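# Set a blue sponge flat on the shelf's top tier

## Task

Get one blue sponge lying flat on the upper level of the shelf. The shelf must stay where it is, any other sponges on it must remain flat and separate from each other, and at the end neither gripper may be in contact with a sponge.

## Robot and tools

Robot: two arms, left_arm and right_arm, each a six-joint arm with a two-finger parallel gripper and a wrist camera. The fixed cameras are cam_head_left and cam_head_right. The wrist cameras are cam_left_wrist and cam_right_wrist. All four give 896x504 images.

Frames. The scene frame has its origin at table-top height, midway between the arms' nominal bases. +z points up, +x points out over the table, and left_arm sits on the +y side. Note that arm names do not match image left and right. Calibrated bases in the scene frame: left_arm at (+0.028, +0.365, +0.044) m, right_arm at (+0.028, -0.352, +0.027) m. Both are turned only slightly about z, and z is up in each base frame. Each arm reports its hand pose (end_effector_position in metres, end_effector_quat_wxyz) in its own base frame. That point lies between the finger pads, about 1 cm short of the tips. The fingers point along the gripper's +z axis and open along its y axis. Reported poses can be a few centimetres off, more at long reach.

Command rows. Every motion command uses rows of 14 numbers, each in [-1, 1]. The first 7 are for left_arm: dx, dy, dz, rx, ry, rz, opening. The last 7 are the same for right_arm. Send all 14 even if one arm stays still. dx, dy, dz and rx, ry, rz are offsets, not poses. They count from that arm's current Hand target, along that arm's own base axes. The rotation (rx, ry, rz) is a single rotation vector turning about the Hand target's position. Scale: 1.0 equals 0.6 m or 180 degrees. The opening is absolute: +1 is fully open (0.094 m) and -1 is closed. A 0 there is a real command, so to leave a gripper unchanged, resend its current value. Sending six zero pose numbers re-requests that arm's Hand target.

execute_actions(actions, cameras): actions is a list of actions. Each action is a table of up to 15 rows, one row per 1/30 s step. If there are fewer than 15 rows, the last row is held for the remaining steps. Every row within one action counts from the Hand target at the action's start, so offsets do not add up row to row. They do add up across actions and calls. An empty list only returns the state and images. cameras picks which images return: omitted, null or ["all"] means all, and [] means none.

move(target, speed, blend, opening_speed, blocking, cameras): drives each gripper in a straight line toward its target. target is one 14-number row or a list of up to 15 rows. Every row counts from the same starting Hand targets. speed is in m/s, from 0.002 to 0.5, default 0.25. Turning is capped at twice that value in rad/s. blend is in metres and rounds the corners of a list. opening_speed must be 0.2 or more, on the -1 to +1 scale per second. Use it low when squeezing soft things such as sponges. blocking=false returns after about 0.5 s while the motion continues. Paths ignore obstacles and the other arm. They last at most 10 s. Faster motion means more lag and harder impacts. Avoid paths passing near an arm's own base, which can flip its shoulder posture.

The move: line reports the outcome (done, off_target, moving, held, fault) and limits (paced = clipped, held = steps withheld). Neither done nor off_target means contact is absent.

wait(seconds 0 to 10): lets the scene run while commands are held. stop(): brakes a running move. zoom_image(camera, region=[x0, y0, x1, y1]): magnifies part of a camera's latest image, at most 504 by 504 pixels. read_manual gives licence text only. finished_scene(scene) ends the scene for good.

Controller behaviour. Each step, the commanded pose is clipped to within 100 mm and 20 degrees of the measured pose. The Hand target in results is the pose after that clip. Friction and weight can leave the gripper a centimetre or more short. Resend zeros or add the missing offset. If an arm is stuck pressing on something, command its target back beyond the gripper to release. A clearance check may hold commands that bring the arms too close, but it does not guard gripper-to-gripper contact.

Gripping. grip_measured uses the opening scale and reads slightly wide when empty. It tracks your command until force limits are reached, so it does not show first contact. Force is about 50 to 64 N per pad. To release, command an opening well above grip_measured.

Results also give joint positions, velocities ("within noise" means at rest) and torques. Joints 1 to 3 wrap at ±28 N m. Calls with actions also list positions at some intermediate steps.

Avoid dropping things, releasing moving parts, fast impacts, hard presses, arm-to-arm collisions, and anything leaving the table. Brief tugs on held parts can happen. Watch for MOTOR HOT; overheating folds the arm away. Keep loads, stretched poses and pushes short.

Each tool is called after ">>>" as name(argument=value, ...) on one line, values as JSON.

## Session

>>> execute_actions(actions=[])

Scene clock: 0.00 s.
left_arm: end_effector_position=(+0.4037, +0.0232, +0.1015) grip_measured=+1.000 end_effector_quat_wxyz=(+0.592, -0.061, +0.803, -0.007) | right_arm: end_effector_position=(+0.4034, -0.0341, +0.1189) grip_measured=+1.000 end_effector_quat_wxyz=(+0.612, +0.054, +0.785, -0.084)
Joint positions: left_arm=[0.048 1.581 0.38 0.898 -0.015 -0.093 0.094] | right_arm=[0 1.563 0.378 0.94 0.199 -0.019 0.094]
Joint velocities: within noise
Joint torques (N m): no reading
Motor temperatures (°C): left_arm=[26 27 28 25 24 27 28] | right_arm=[27 29 26 27 27 28 28]
Heat: left arm: 28 °C; right arm: 29 °C.
Hand target: left_arm +0.4088, +0.0243, +0.1166; +0.610, -0.060, +0.791, -0.004 | right_arm +0.4078, -0.0355, +0.1345; +0.629, +0.060, +0.770, -0.083
Tool commands: left_gripper/opening=+1.0 right_gripper/opening=+1.0

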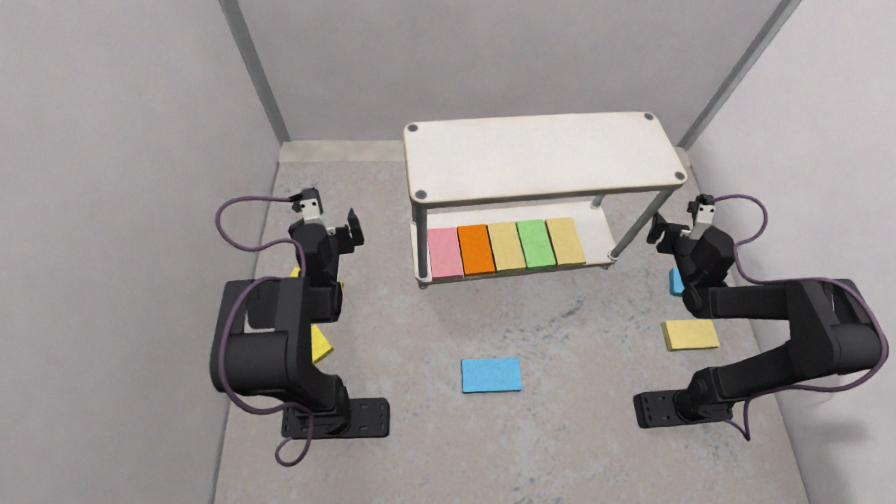

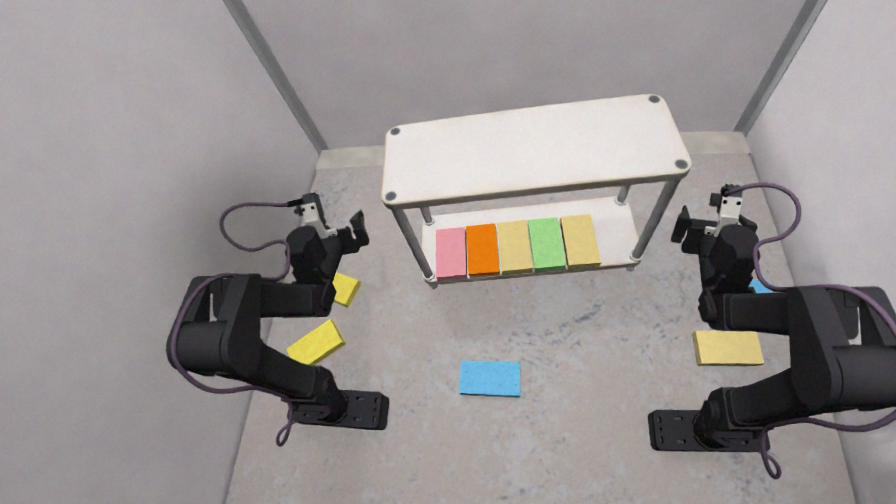

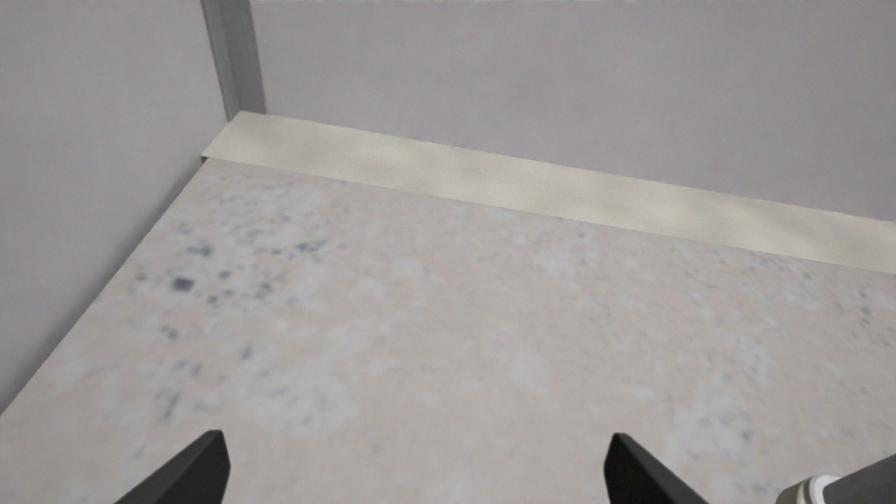

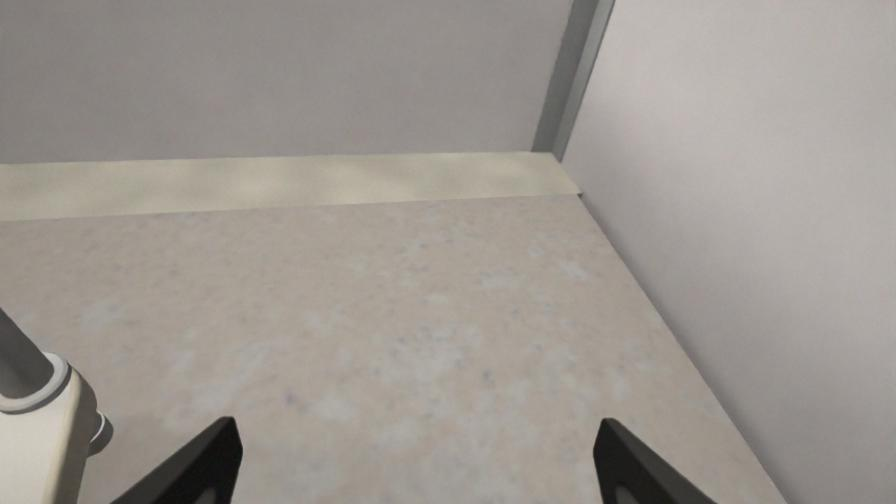

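>>> move(target=[[-0.232,-0.124,0.172,0.084,0.071,-0.259,1,0,0,0,0,0,0,1],[-0.532,-0.457,0.172,0.169,0.143,-0.518,1,0,0,0,0,0,0,1]], blend=0.05, speed=0.35)

Scene clock: 5.13 s.
left_arm: end_effector_position=(+0.0893, -0.2493, +0.2013) grip_measured=+1.000 end_effector_quat_wxyz=(+0.229, +0.669, +0.665, -0.238) | right_arm: end_effector_position=(+0.4034, -0.0341, +0.1189) grip_measured=+1.000 end_effector_quat_wxyz=(+0.612, +0.054, +0.785, -0.084)
Joint positions: left_arm=[-0.992 1.018 1.002 -0.973 0.36 0.476 0.094] | right_arm=[0 1.563 0.378 0.94 0.199 -0.019 0.094]
Joint velocities: within noise
Joint torques (N m): left_arm=[-0.42 -1.02 9.62 0.9 0.09 -0.09] | right_arm=[-0.1 -5.97 5.05 2.25 -0.01 0]
Motor temperatures (°C): left_arm=[26 27 29 26 24 27 28] | right_arm=[27 30 27 29 27 28 28]
Heat: left arm: 29 °C; right arm: 30 °C.
Hand target: left_arm +0.0896, -0.2499, +0.2198; +0.242, +0.665, +0.664, -0.241 | right_arm +0.4078, -0.0355, +0.1345; +0.629, +0.060, +0.770, -0.083
Off the commanded pose: left_arm 0.018 m, 2 deg | right_arm 0.016 m, 3 deg.
move: off_target (left_arm, right_arm)

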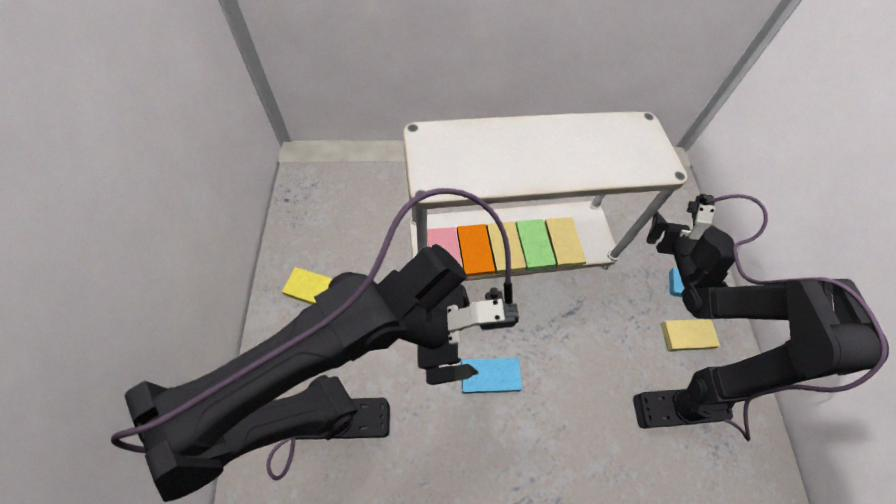

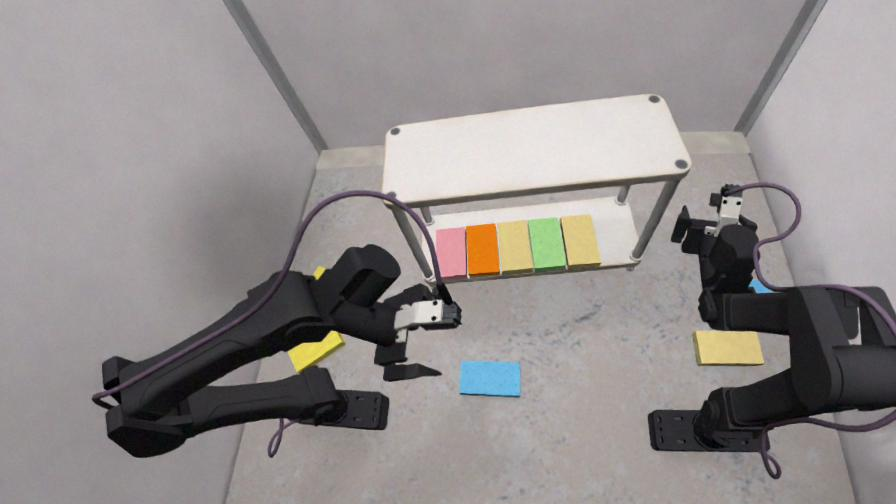

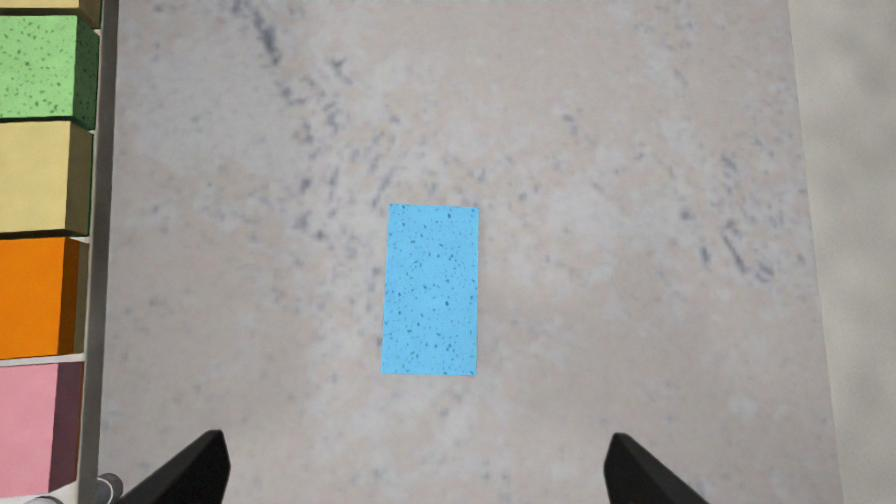

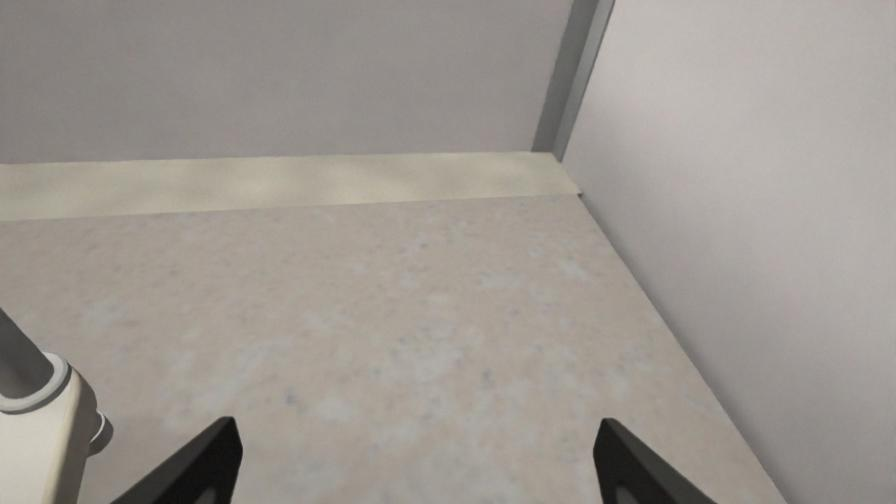

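>>> move(target=[0,-0.109,-0.303,0,0,0,1,0,0,0,0,0,0,1], speed=0.2, cameras=["cam_head_left","cam_left_wrist"])

Scene clock: 8.43 s.
left_arm: end_effector_position=(+0.0912, -0.3103, +0.0373) grip_measured=+1.000 end_effector_quat_wxyz=(+0.228, +0.665, +0.671, -0.234) | right_arm: end_effector_position=(+0.4034, -0.0341, +0.1189) grip_measured=+1.000 end_effector_quat_wxyz=(+0.612, +0.054, +0.785, -0.084)
Joint positions: left_arm=[-1.143 1.389 0.544 -0.107 0.264 0.334 0.094] | right_arm=[0 1.563 0.378 0.94 0.199 -0.019 0.094]
Joint velocities: within noise
Joint torques (N m): left_arm=[-0.51 -2.86 3.54 1.69 0.05 -0.09] | right_arm=[-0.1 -5.96 5.04 2.25 -0.01 0.01]
Motor temperatures (°C): left_arm=[26 27 30 26 24 27 28] | right_arm=[27 31 27 30 27 28 28]
Heat: left arm: 30 °C; right arm: 31 °C.
Hand target: left_arm +0.0896, -0.3153, +0.0380; +0.242, +0.665, +0.664, -0.241 | right_arm +0.4078, -0.0355, +0.1345; +0.629, +0.060, +0.770, -0.083
Off the commanded pose: left_arm 0.005 m, 2 deg | right_arm 0.016 m, 3 deg.
move: off_target (right_arm)
Images, in order (width x height): cam_head_left 896x504, cam_left_wrist 896x504.

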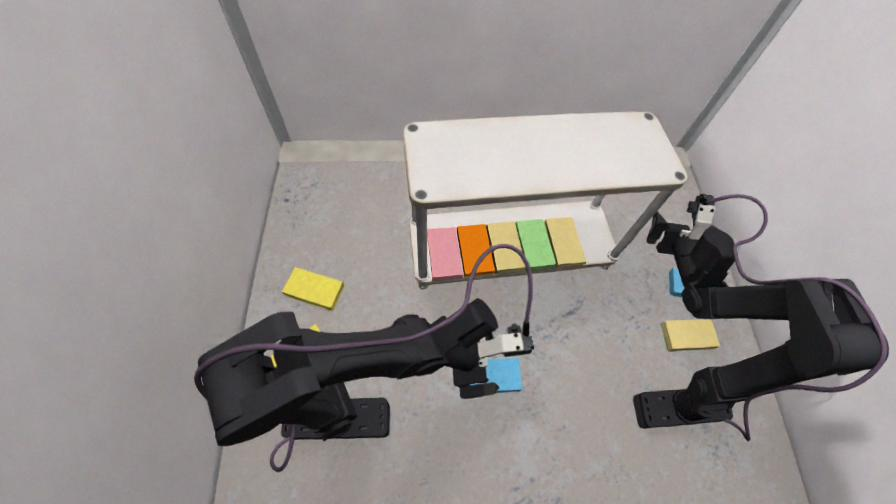

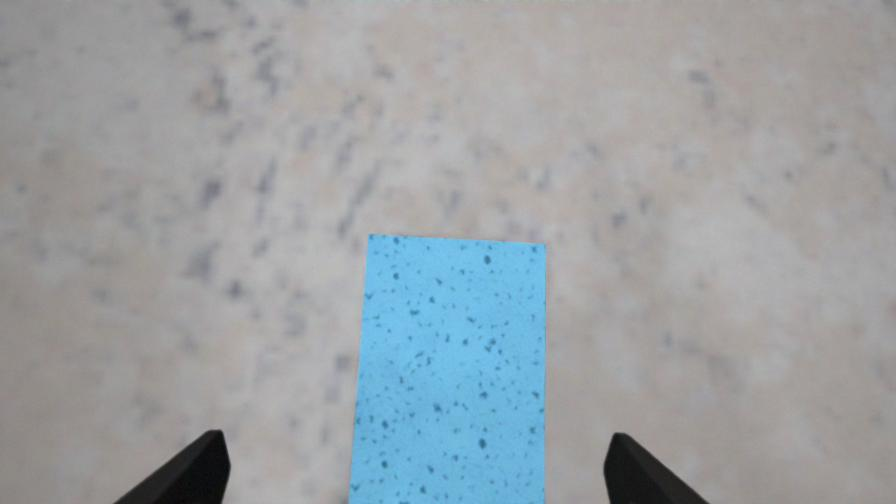

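>>> move(target=[-0.013,0,-0.104,0,0,0,1,0,0,0,0,0,0,1], speed=0.12, cameras=["cam_head_right","cam_left_wrist"])

Scene clock: 10.37 s.
left_arm: end_effector_position=(+0.0833, -0.3093, -0.0278) grip_measured=+1.000 end_effector_quat_wxyz=(+0.226, +0.667, +0.670, -0.232) | right_arm: end_effector_position=(+0.4034, -0.0341, +0.1189) grip_measured=+1.000 end_effector_quat_wxyz=(+0.612, +0.054, +0.785, -0.084)
Joint positions: left_arm=[-1.176 1.644 0.407 0.286 0.244 0.312 0.094] | right_arm=[0 1.563 0.378 0.94 0.199 -0.019 0.094]
Joint velocities: within noise
Joint torques (N m): left_arm=[-0.55 -3.43 2.58 1.7 0.04 -0.09] | right_arm=[-0.12 -5.96 5.04 2.25 -0.01 0]
Motor temperatures (°C): left_arm=[26 27 30 26 24 27 28] | right_arm=[27 31 27 31 27 28 28]
Heat: left arm: 30 °C; right arm: 31 °C.
Hand target: left_arm +0.0818, -0.3153, -0.0244; +0.242, +0.665, +0.664, -0.241 | right_arm +0.4078, -0.0355, +0.1345; +0.629, +0.060, +0.770, -0.083
Off the commanded pose: left_arm 0.007 m, 2 deg | right_arm 0.016 m, 3 deg.
move: off_target (right_arm)
Images, in order (width x height): cam_head_right 896x504, cam_left_wrist 896x504.

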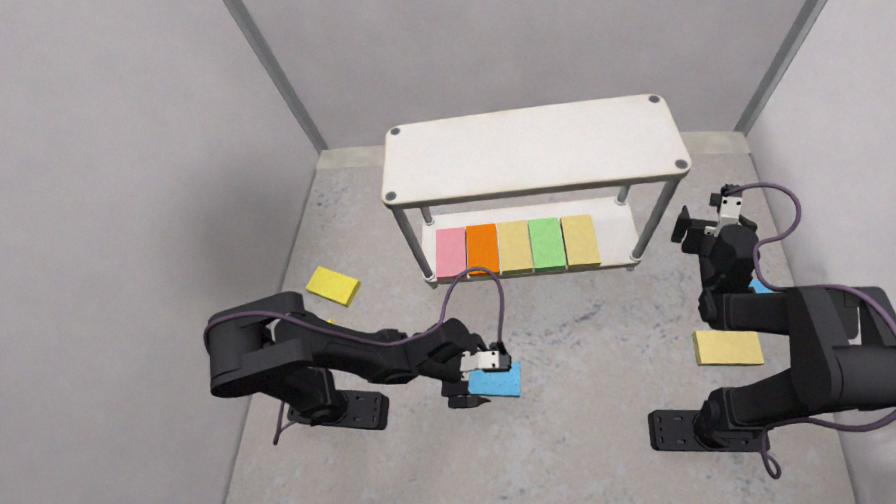

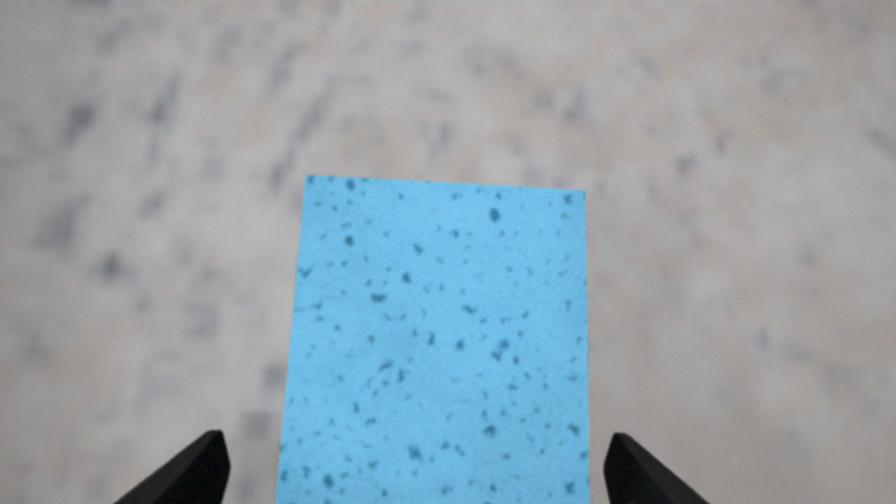

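>>> move(target=[-0.006,0,-0.003,0,0,0,1,0,0,0,0,0,0,1], speed=0.1, cameras=[])

>>> move(target=[0,0,0,0,0,0,0.1,0,0,0,0,0,0,1], opening_speed=0.6, cameras=["cam_left_wrist"])

>>> move(target=[0,0,0.15,0,0,0,0.1,0,0,0,0,0,0,1], speed=0.12)

Scene clock: 11.67 s.
left_arm: end_effector_position=(+0.0800, -0.3097, -0.0292) grip_measured=+1.000 end_effector_quat_wxyz=(+0.227, +0.668, +0.670, -0.232) | right_arm: end_effector_position=(+0.4034, -0.0341, +0.1189) grip_measured=+1.000 end_effector_quat_wxyz=(+0.612, +0.054, +0.785, -0.084)
Joint positions: left_arm=[-1.191 1.649 0.4 0.303 0.235 0.3 0.094] | right_arm=[0 1.563 0.378 0.94 0.199 -0.019 0.094]
Joint velocities: within noise
Joint torques (N m): left_arm=[-0.53 -3.36 2.52 1.7 0.02 -0.1] | right_arm=[-0.09 -5.96 5.04 2.25 -0.01 0]
Motor temperatures (°C): left_arm=[26 27 30 27 24 27 28] | right_arm=[27 31 27 31 27 28 28]
Heat: left arm: 30 °C; right arm: 31 °C.
Hand target: left_arm +0.0782, -0.3153, -0.0262; +0.242, +0.665, +0.664, -0.241 | right_arm +0.4078, -0.0355, +0.1345; +0.629, +0.060, +0.770, -0.083
Off the commanded pose: left_arm 0.007 m, 2 deg | right_arm 0.016 m, 3 deg.
move: off_target (right_arm)
No camera images: "cameras" was empty.

Scene clock: 13.67 s.
left_arm: end_effector_position=(+0.0801, -0.3100, -0.0290) grip_measured=+0.349 end_effector_quat_wxyz=(+0.227, +0.666, +0.671, -0.233) | right_arm: end_effector_position=(+0.4034, -0.0341, +0.1189) grip_measured=+1.000 end_effector_quat_wxyz=(+0.612, +0.054, +0.785, -0.084)
Joint positions: left_arm=[-1.191 1.649 0.4 0.304 0.235 0.295 0.063] | right_arm=[0 1.563 0.378 0.94 0.199 -0.019 0.094]
Joint velocities: within noise
Joint torques (N m): left_arm=[-0.5 -3.33 2.56 1.69 0.03 -0.07] | right_arm=[-0.09 -5.96 5.05 2.25 -0.01 0]
Motor temperatures (°C): left_arm=[26 27 29 27 24 27 28] | right_arm=[27 31 27 31 27 28 28]
Heat: left arm: 29 °C; right arm: 31 °C.
Hand target: left_arm +0.0782, -0.3153, -0.0262; +0.242, +0.665, +0.664, -0.241 | right_arm +0.4078, -0.0355, +0.1345; +0.629, +0.060, +0.770, -0.083
Off the commanded pose: left_arm 0.006 m, 2 deg | right_arm 0.016 m, 3 deg.
move: off_target (right_arm)
Images, in order (width x height): cam_left_wrist 896x504.

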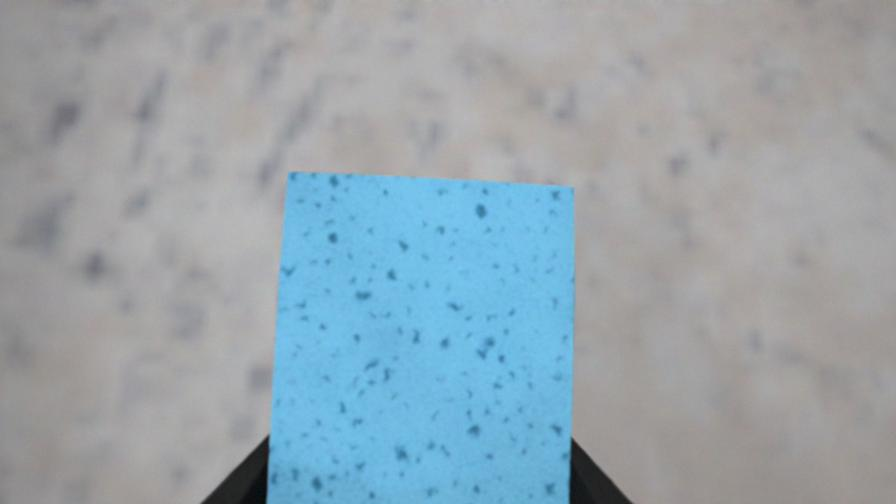

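Scene clock: 15.47 s.
left_arm: end_effector_position=(+0.0781, -0.3042, +0.0443) grip_measured=+0.348 end_effector_quat_wxyz=(+0.228, +0.666, +0.671, -0.232) | right_arm: end_effector_position=(+0.4034, -0.0341, +0.1189) grip_measured=+1.000 end_effector_quat_wxyz=(+0.612, +0.054, +0.785, -0.084)
Joint positions: left_arm=[-1.191 1.319 0.525 -0.151 0.234 0.295 0.063] | right_arm=[0 1.563 0.378 0.94 0.199 -0.019 0.094]
Joint velocities: within noise
Joint torques (N m): left_arm=[-0.49 -4.04 8.66 0.94 0.04 -0.06] | right_arm=[-0.1 -5.96 5.04 2.25 -0.01 0]
Motor temperatures (°C): left_arm=[26 27 30 27 24 27 28] | right_arm=[27 31 27 32 27 28 28]
Heat: left arm: 30 °C; right arm: 32 °C.
Hand target: left_arm +0.0782, -0.3153, +0.0638; +0.242, +0.665, +0.664, -0.241 | right_arm +0.4078, -0.0355, +0.1345; +0.629, +0.060, +0.770, -0.083
Off the commanded pose: left_arm 0.022 m, 2 deg | right_arm 0.016 m, 3 deg.
move: off_target (left_arm, right_arm)

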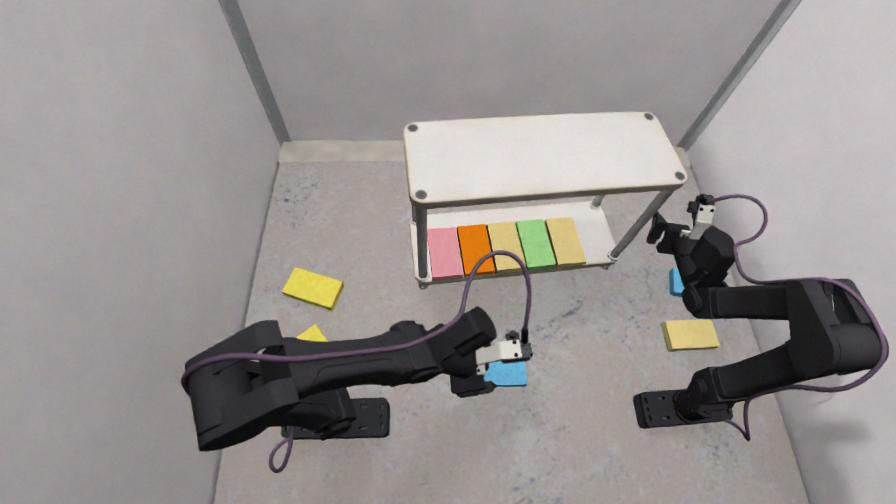

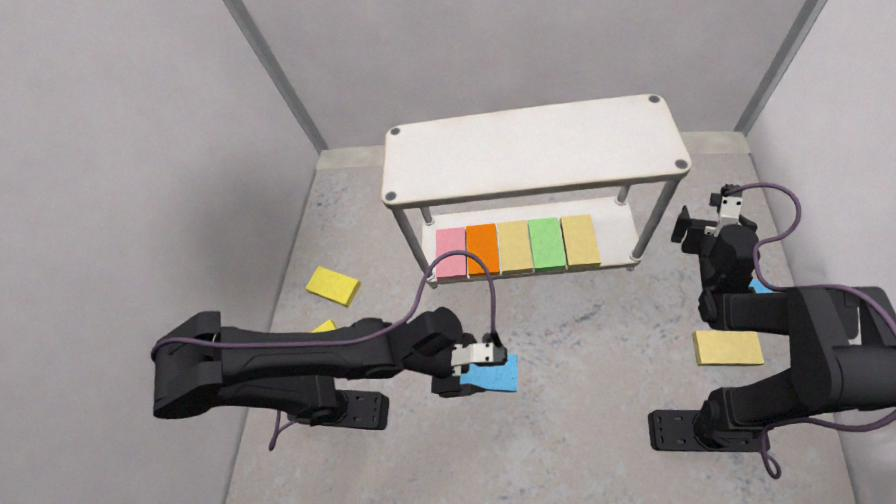

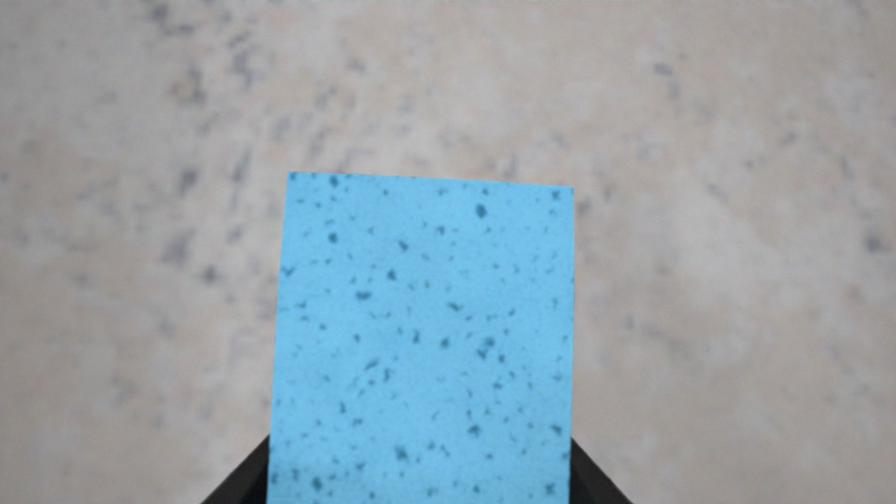

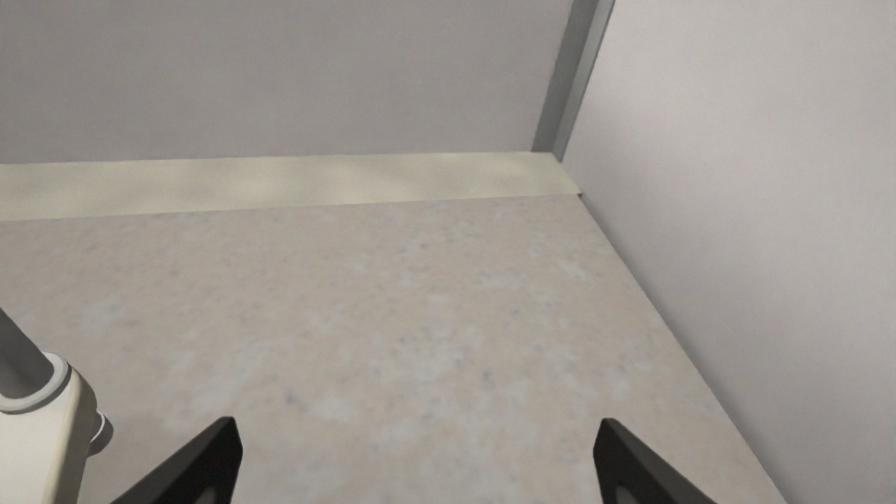

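>>> move(target=[[0.05,0.05,0.5,0,0,0.1,0.1,0,0,0,0,0,0,1],[0.2,0.16,0.58,0,0,0.503,0.1,0,0,0,0,0,0,1]], blend=0.05, speed=0.2)

Scene clock: 21.53 s.
left_arm: end_effector_position=(+0.1926, -0.2311, +0.4003) grip_measured=+0.348 end_effector_quat_wxyz=(+0.406, +0.051, +0.904, -0.123) | right_arm: end_effector_position=(+0.4034, -0.0341, +0.1189) grip_measured=+1.000 end_effector_quat_wxyz=(+0.612, +0.054, +0.785, -0.084)
Joint positions: left_arm=[-1.242 1.443 2.055 -1.535 -0.641 -0.907 0.063] | right_arm=[0 1.563 0.378 0.94 0.199 -0.019 0.094]
Joint velocities: within noise
Joint torques (N m): left_arm=[0.57 -1.96 6.99 0.91 -0.63 -0.06] | right_arm=[-0.09 -5.96 5.04 2.25 -0.01 0.01]
Motor temperatures (°C): left_arm=[26 27 30 27 25 27 28] | right_arm=[27 32 27 33 27 28 28]
Heat: left arm: 30 °C; right arm: 33 °C.
Hand target: left_arm +0.1982, -0.2193, +0.4118; +0.341, -0.003, +0.940, +0.002 | right_arm +0.4078, -0.0355, +0.1345; +0.629, +0.060, +0.770, -0.083
Off the commanded pose: left_arm 0.017 m, 18 deg | right_arm 0.016 m, 3 deg.
joint sent to its limit (left arm) — joint 4 (wrist pitch), lower limit. The joint targets are off in position and orientation.
move: off_target (left_arm, right_arm)

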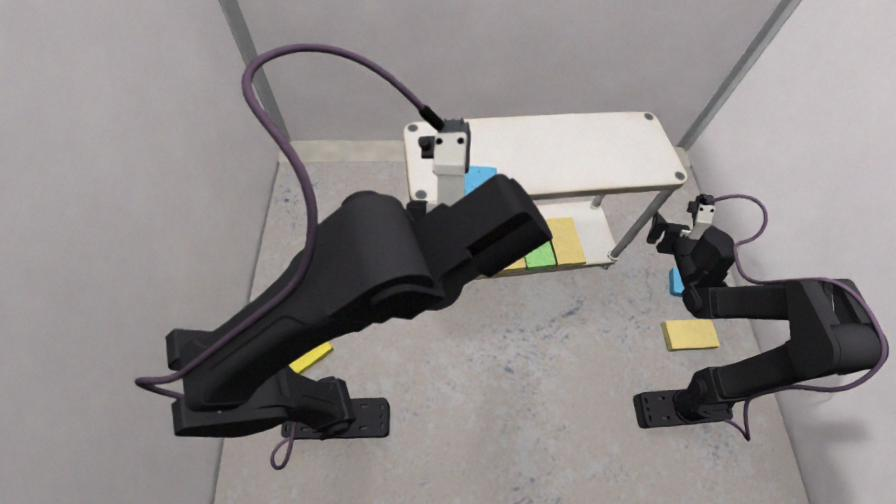

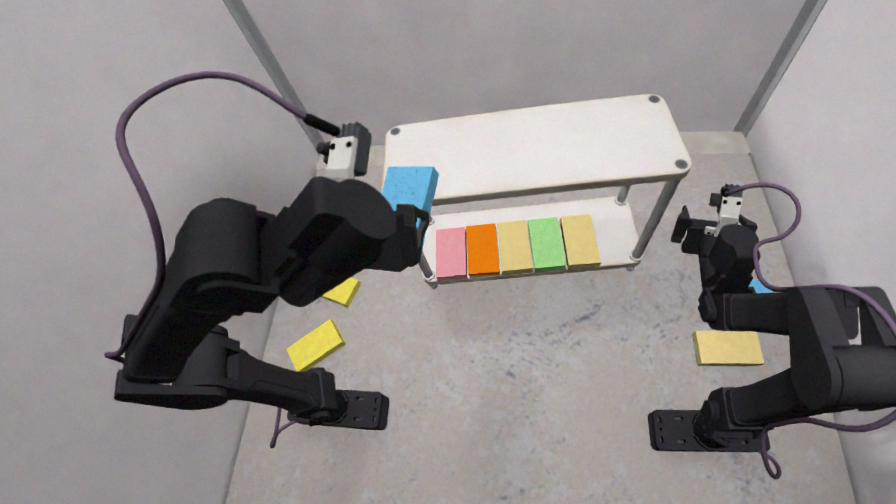

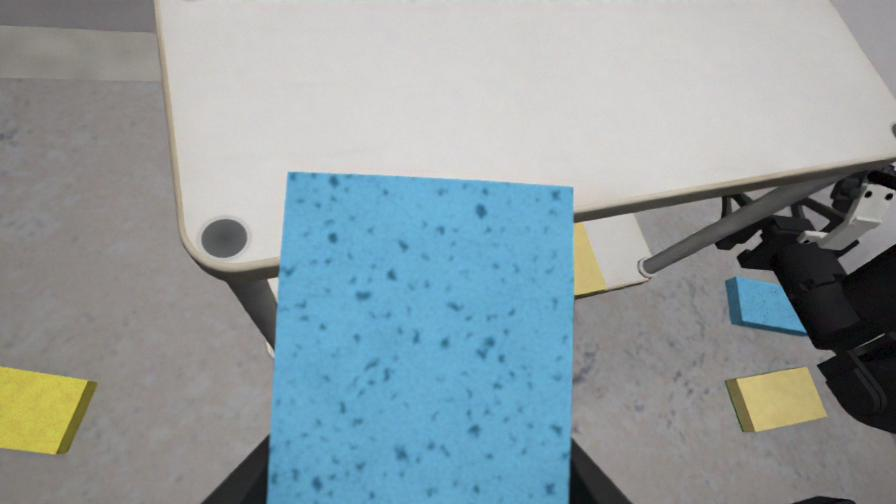

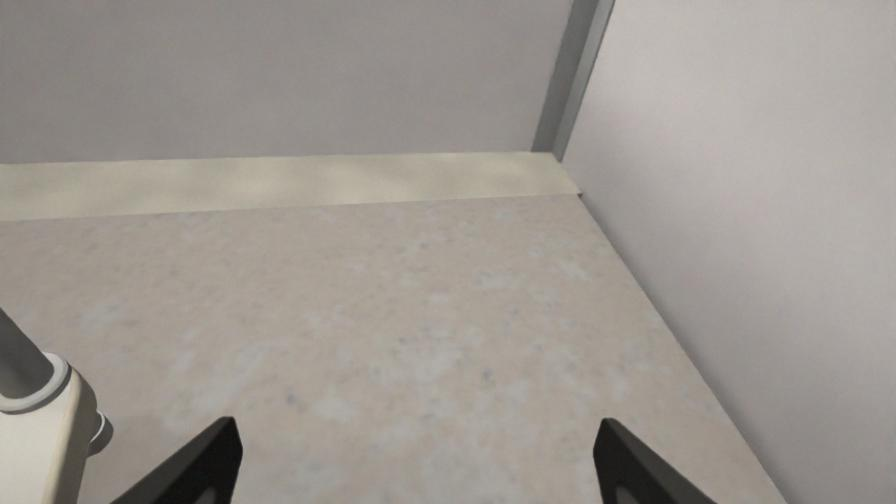

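>>> move(target=[0.22,-0.08,-0.06,0,0,0,0.1,0,0,0,0,0,0,1], speed=0.15)

Scene clock: 23.53 s.
left_arm: end_effector_position=(+0.3344, -0.2707, +0.3641) grip_measured=+0.348 end_effector_quat_wxyz=(+0.385, +0.007, +0.922, -0.029) | right_arm: end_effector_position=(+0.4034, -0.0341, +0.1189) grip_measured=+1.000 end_effector_quat_wxyz=(+0.612, +0.054, +0.785, -0.084)
Joint positions: left_arm=[-0.9 1.961 2.539 -1.541 -0.546 -0.709 0.063] | right_arm=[0 1.563 0.378 0.94 0.199 -0.019 0.094]
Joint velocities: within noise
Joint torques (N m): left_arm=[0.28 -6.94 7.16 0.94 -0.2 0.06] | right_arm=[-0.1 -5.94 5.04 2.25 -0.01 0]
Motor temperatures (°C): left_arm=[26 27 31 27 25 27 28] | right_arm=[27 32 27 33 27 28 28]
Heat: left arm: 31 °C; right arm: 33 °C.
Hand target: left_arm +0.3302, -0.2673, +0.3758; +0.341, -0.003, +0.940, +0.002 | right_arm +0.4078, -0.0355, +0.1345; +0.629, +0.060, +0.770, -0.083
Off the commanded pose: left_arm 0.013 m, 7 deg | right_arm 0.016 m, 3 deg.
joint sent to its limit (left arm) — joint 4 (wrist pitch), lower limit. The joint targets are off in position and orientation.
move: off_target (left_arm, right_arm)

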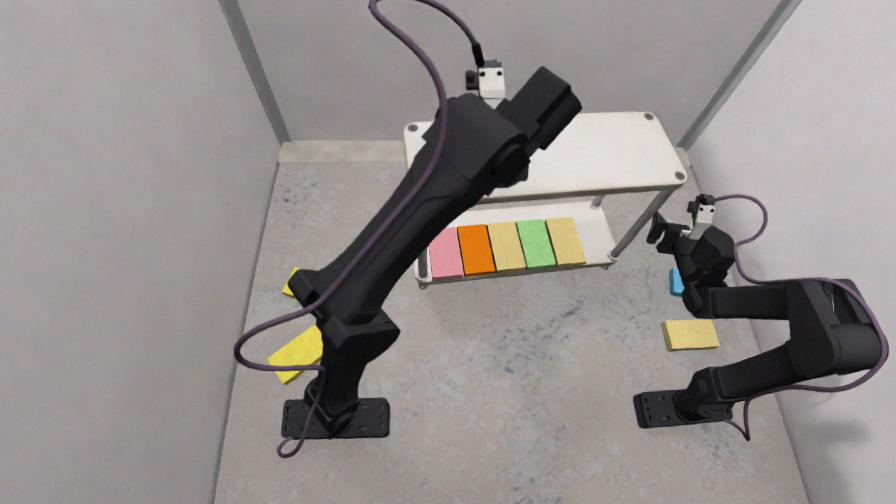

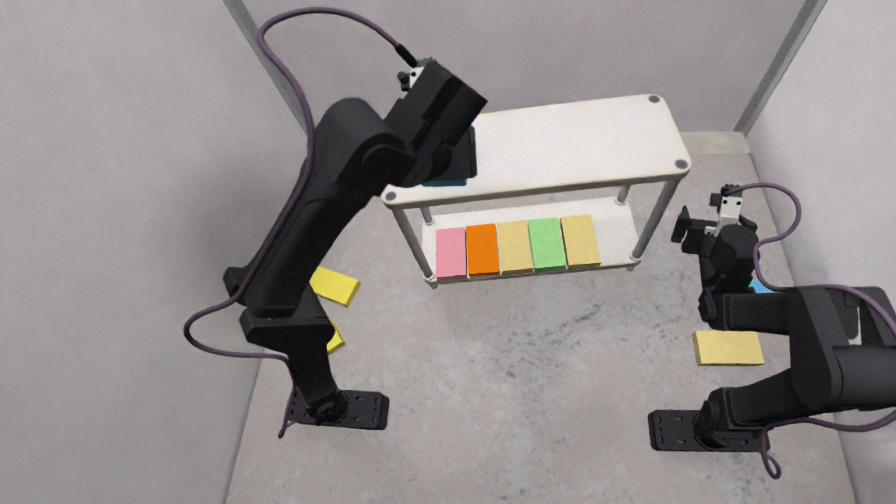

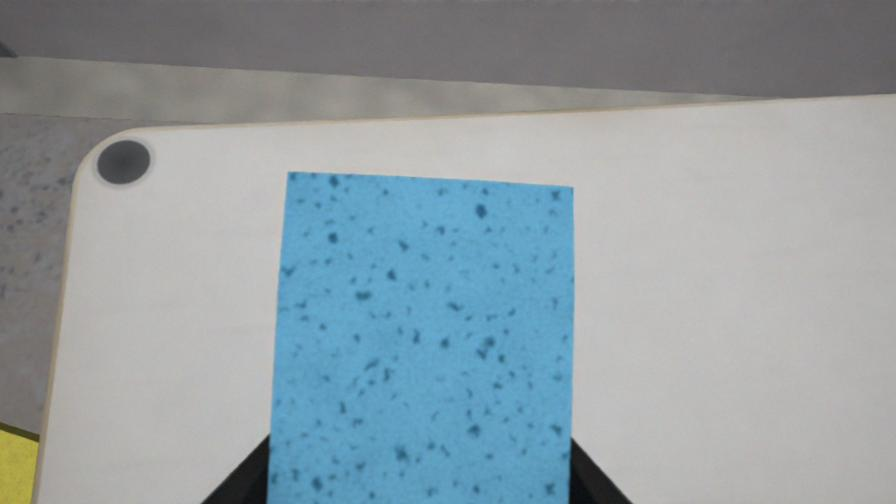

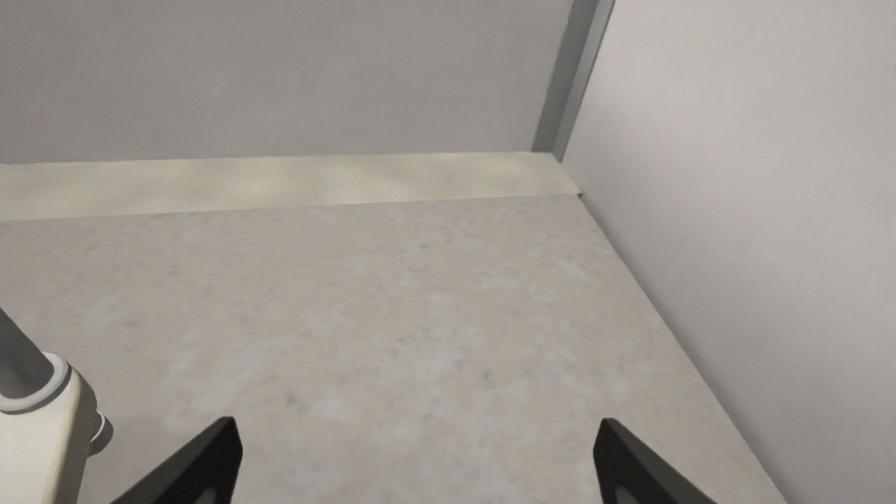

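>>> move(target=[0.07,0,-0.09,0,0,0,0.1,0,0,0,0,0,0,1], speed=0.12, cameras=["cam_head_left","cam_head_right","cam_left_wrist"])

Scene clock: 25.20 s.
left_arm: end_effector_position=(+0.3686, -0.2697, +0.3267) grip_measured=+0.348 end_effector_quat_wxyz=(+0.351, -0.001, +0.936, -0.003) | right_arm: end_effector_position=(+0.4034, -0.0341, +0.1189) grip_measured=+1.000 end_effector_quat_wxyz=(+0.612, +0.054, +0.785, -0.084)
Joint positions: left_arm=[-0.821 2.07 2.575 -1.535 -0.498 -0.683 0.063] | right_arm=[0 1.563 0.378 0.94 0.199 -0.019 0.094]
Joint velocities: within noise
Joint torques (N m): left_arm=[0.55 -5.98 6.43 0.84 -0.1 0.03] | right_arm=[-0.1 -5.96 5.04 2.25 -0.01 0]
Motor temperatures (°C): left_arm=[26 28 31 27 25 27 28] | right_arm=[27 32 27 34 27 28 28]
Heat: left arm: 31 °C; right arm: 34 °C.
Hand target: left_arm +0.3722, -0.2673, +0.3218; +0.341, -0.003, +0.940, +0.002 | right_arm +0.4078, -0.0355, +0.1345; +0.629, +0.060, +0.770, -0.083
Off the commanded pose: left_arm 0.006 m, 1 deg | right_arm 0.016 m, 3 deg.
move: off_target (right_arm)
Images, in order (width x height): cam_head_left 896x504, cam_head_right 896x504, cam_left_wrist 896x504.

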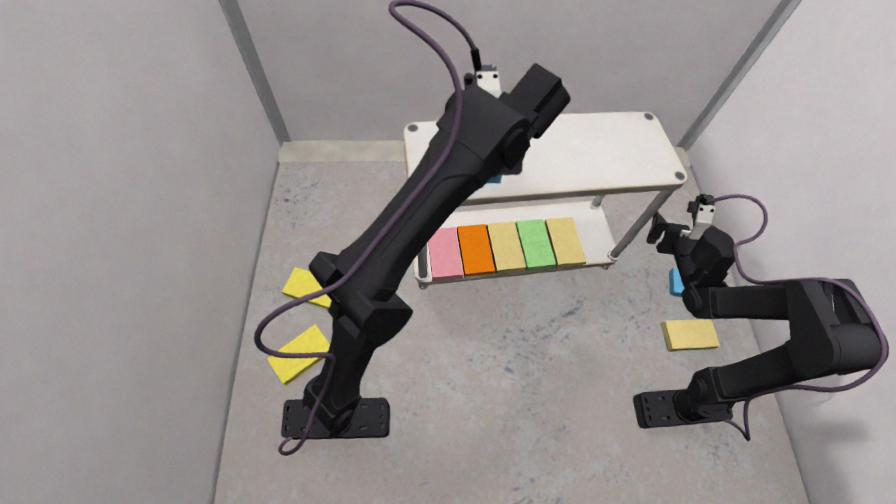

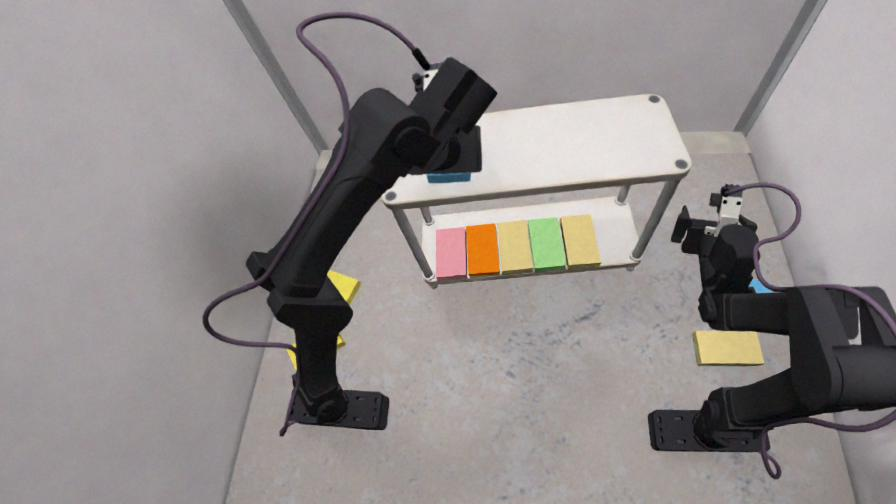

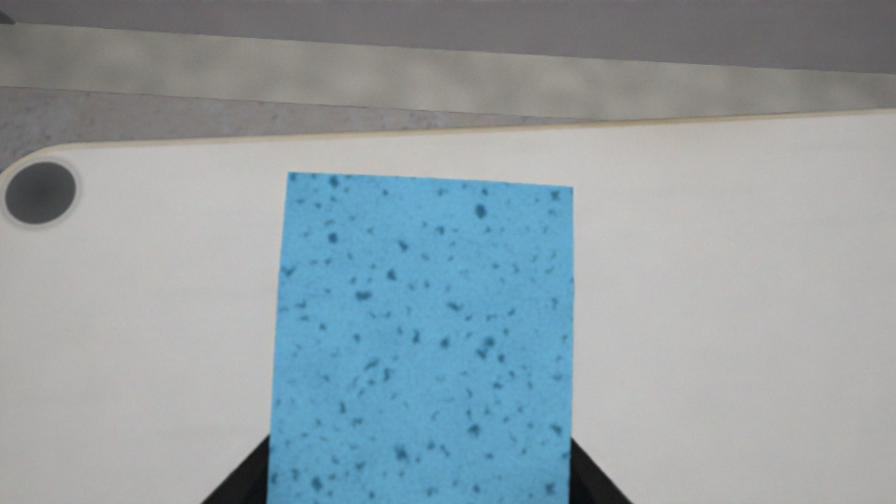

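>>> zoom_image(camera="cam_head_right", region=[370, 80, 530, 220])

>>> zoom_image(camera="cam_left_wrist", region=[200, 80, 650, 504])

Scaled by 3.150 from the camera's 896x504 image, which has a finer 1280x720 frame.

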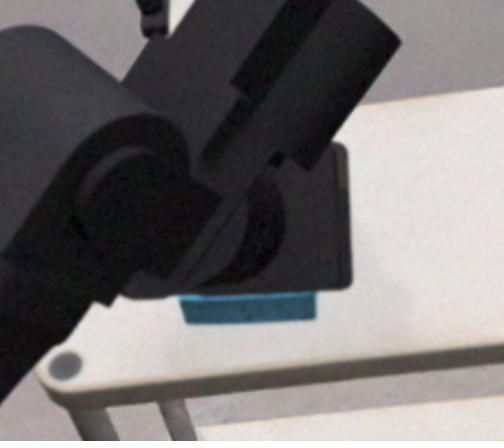

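Scaled by 1.120 from the camera's 896x504 image, which has a finer 1280x720 frame.

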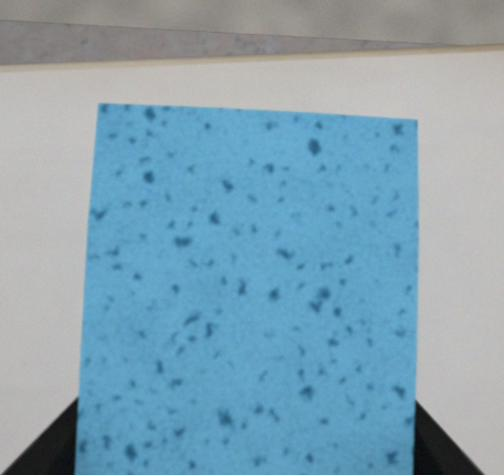

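>>> move(target=[0,0,-0.025,0,0,0,0.1,0,0,0,0,0,0,1], speed=0.05, cameras=["cam_left_wrist"])

Scene clock: 28.60 s.
left_arm: end_effector_position=(+0.3701, -0.2702, +0.3257) grip_measured=+0.348 end_effector_quat_wxyz=(+0.363, -0.005, +0.932, -0.012) | right_arm: end_effector_position=(+0.4034, -0.0341, +0.1189) grip_measured=+1.000 end_effector_quat_wxyz=(+0.612, +0.054, +0.785, -0.084)
Joint positions: left_arm=[-0.821 2.003 2.438 -1.434 -0.503 -0.68 0.063] | right_arm=[0 1.563 0.378 0.94 0.199 -0.019 0.094]
Joint velocities: within noise
Joint torques (N m): left_arm=[0.55 -6.69 1.66 1.07 -0.1 -0.01] | right_arm=[-0.1 -5.96 5.05 2.25 -0.01 0]
Motor temperatures (°C): left_arm=[26 28 31 27 25 27 29] | right_arm=[27 32 28 34 27 28 28]
Heat: left arm: 31 °C; right arm: 34 °C.
Hand target: left_arm +0.3722, -0.2673, +0.3068; +0.341, -0.003, +0.940, +0.002 | right_arm +0.4078, -0.0355, +0.1345; +0.629, +0.060, +0.770, -0.083
Off the commanded pose: left_arm 0.019 m, 3 deg | right_arm 0.016 m, 3 deg.
move: off_target (left_arm, right_arm)
Images, in order (width x height): cam_left_wrist 896x504.

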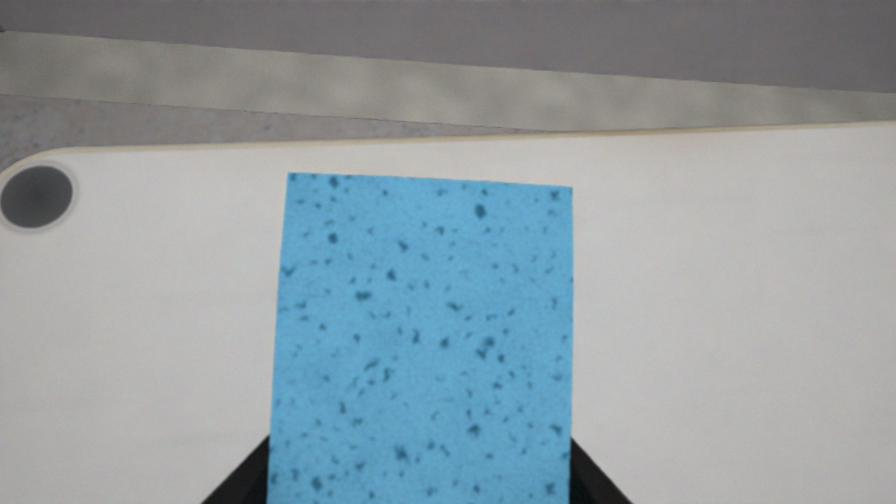

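>>> move(target=[0,0,0.015,0,0.026,0,0.1,0,0,0,0,0,0,1], speed=0.05, cameras=["cam_left_wrist"])

Scene clock: 30.57 s.
left_arm: end_effector_position=(+0.3734, -0.2729, +0.3266) grip_measured=+0.348 end_effector_quat_wxyz=(+0.345, +0.000, +0.938, -0.024) | right_arm: end_effector_position=(+0.4034, -0.0341, +0.1189) grip_measured=+1.000 end_effector_quat_wxyz=(+0.612, +0.054, +0.785, -0.084)
Joint positions: left_arm=[-0.801 2.072 2.578 -1.51 -0.449 -0.668 0.063] | right_arm=[0 1.563 0.378 0.94 0.199 -0.019 0.094]
Joint velocities: within noise
Joint torques (N m): left_arm=[0.57 -6.01 6.22 0.62 0.02 0.02] | right_arm=[-0.1 -5.96 5.05 2.25 -0.01 0]
Motor temperatures (°C): left_arm=[26 28 31 27 25 27 29] | right_arm=[27 32 28 34 27 28 28]
Heat: left arm: 31 °C; right arm: 34 °C.
Hand target: left_arm +0.3722, -0.2673, +0.3158; +0.303, -0.003, +0.953, +0.003 | right_arm +0.4078, -0.0355, +0.1345; +0.629, +0.060, +0.770, -0.083
Off the commanded pose: left_arm 0.012 m, 6 deg | right_arm 0.016 m, 3 deg.
joint sent to its limit (left arm) — joint 4 (wrist pitch), lower limit. The joint targets are off in position, not in orientation.
move: off_target (left_arm, right_arm)
Images, in order (width x height): cam_left_wrist 896x504.

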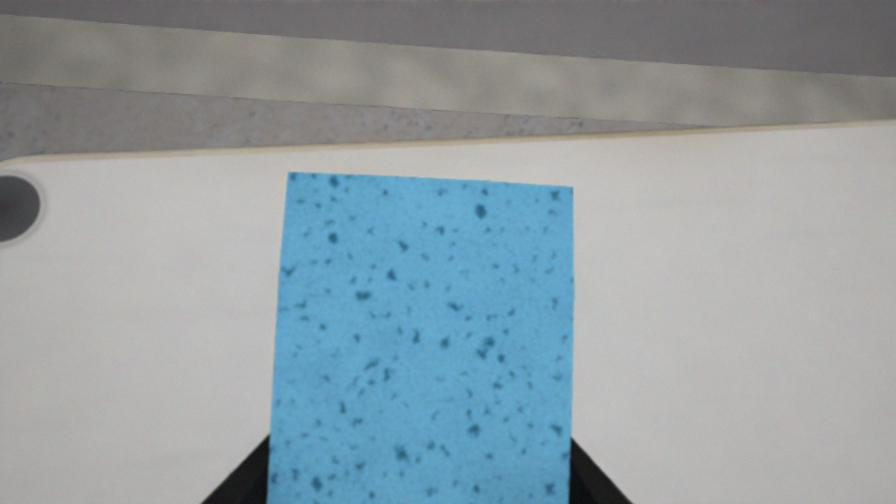

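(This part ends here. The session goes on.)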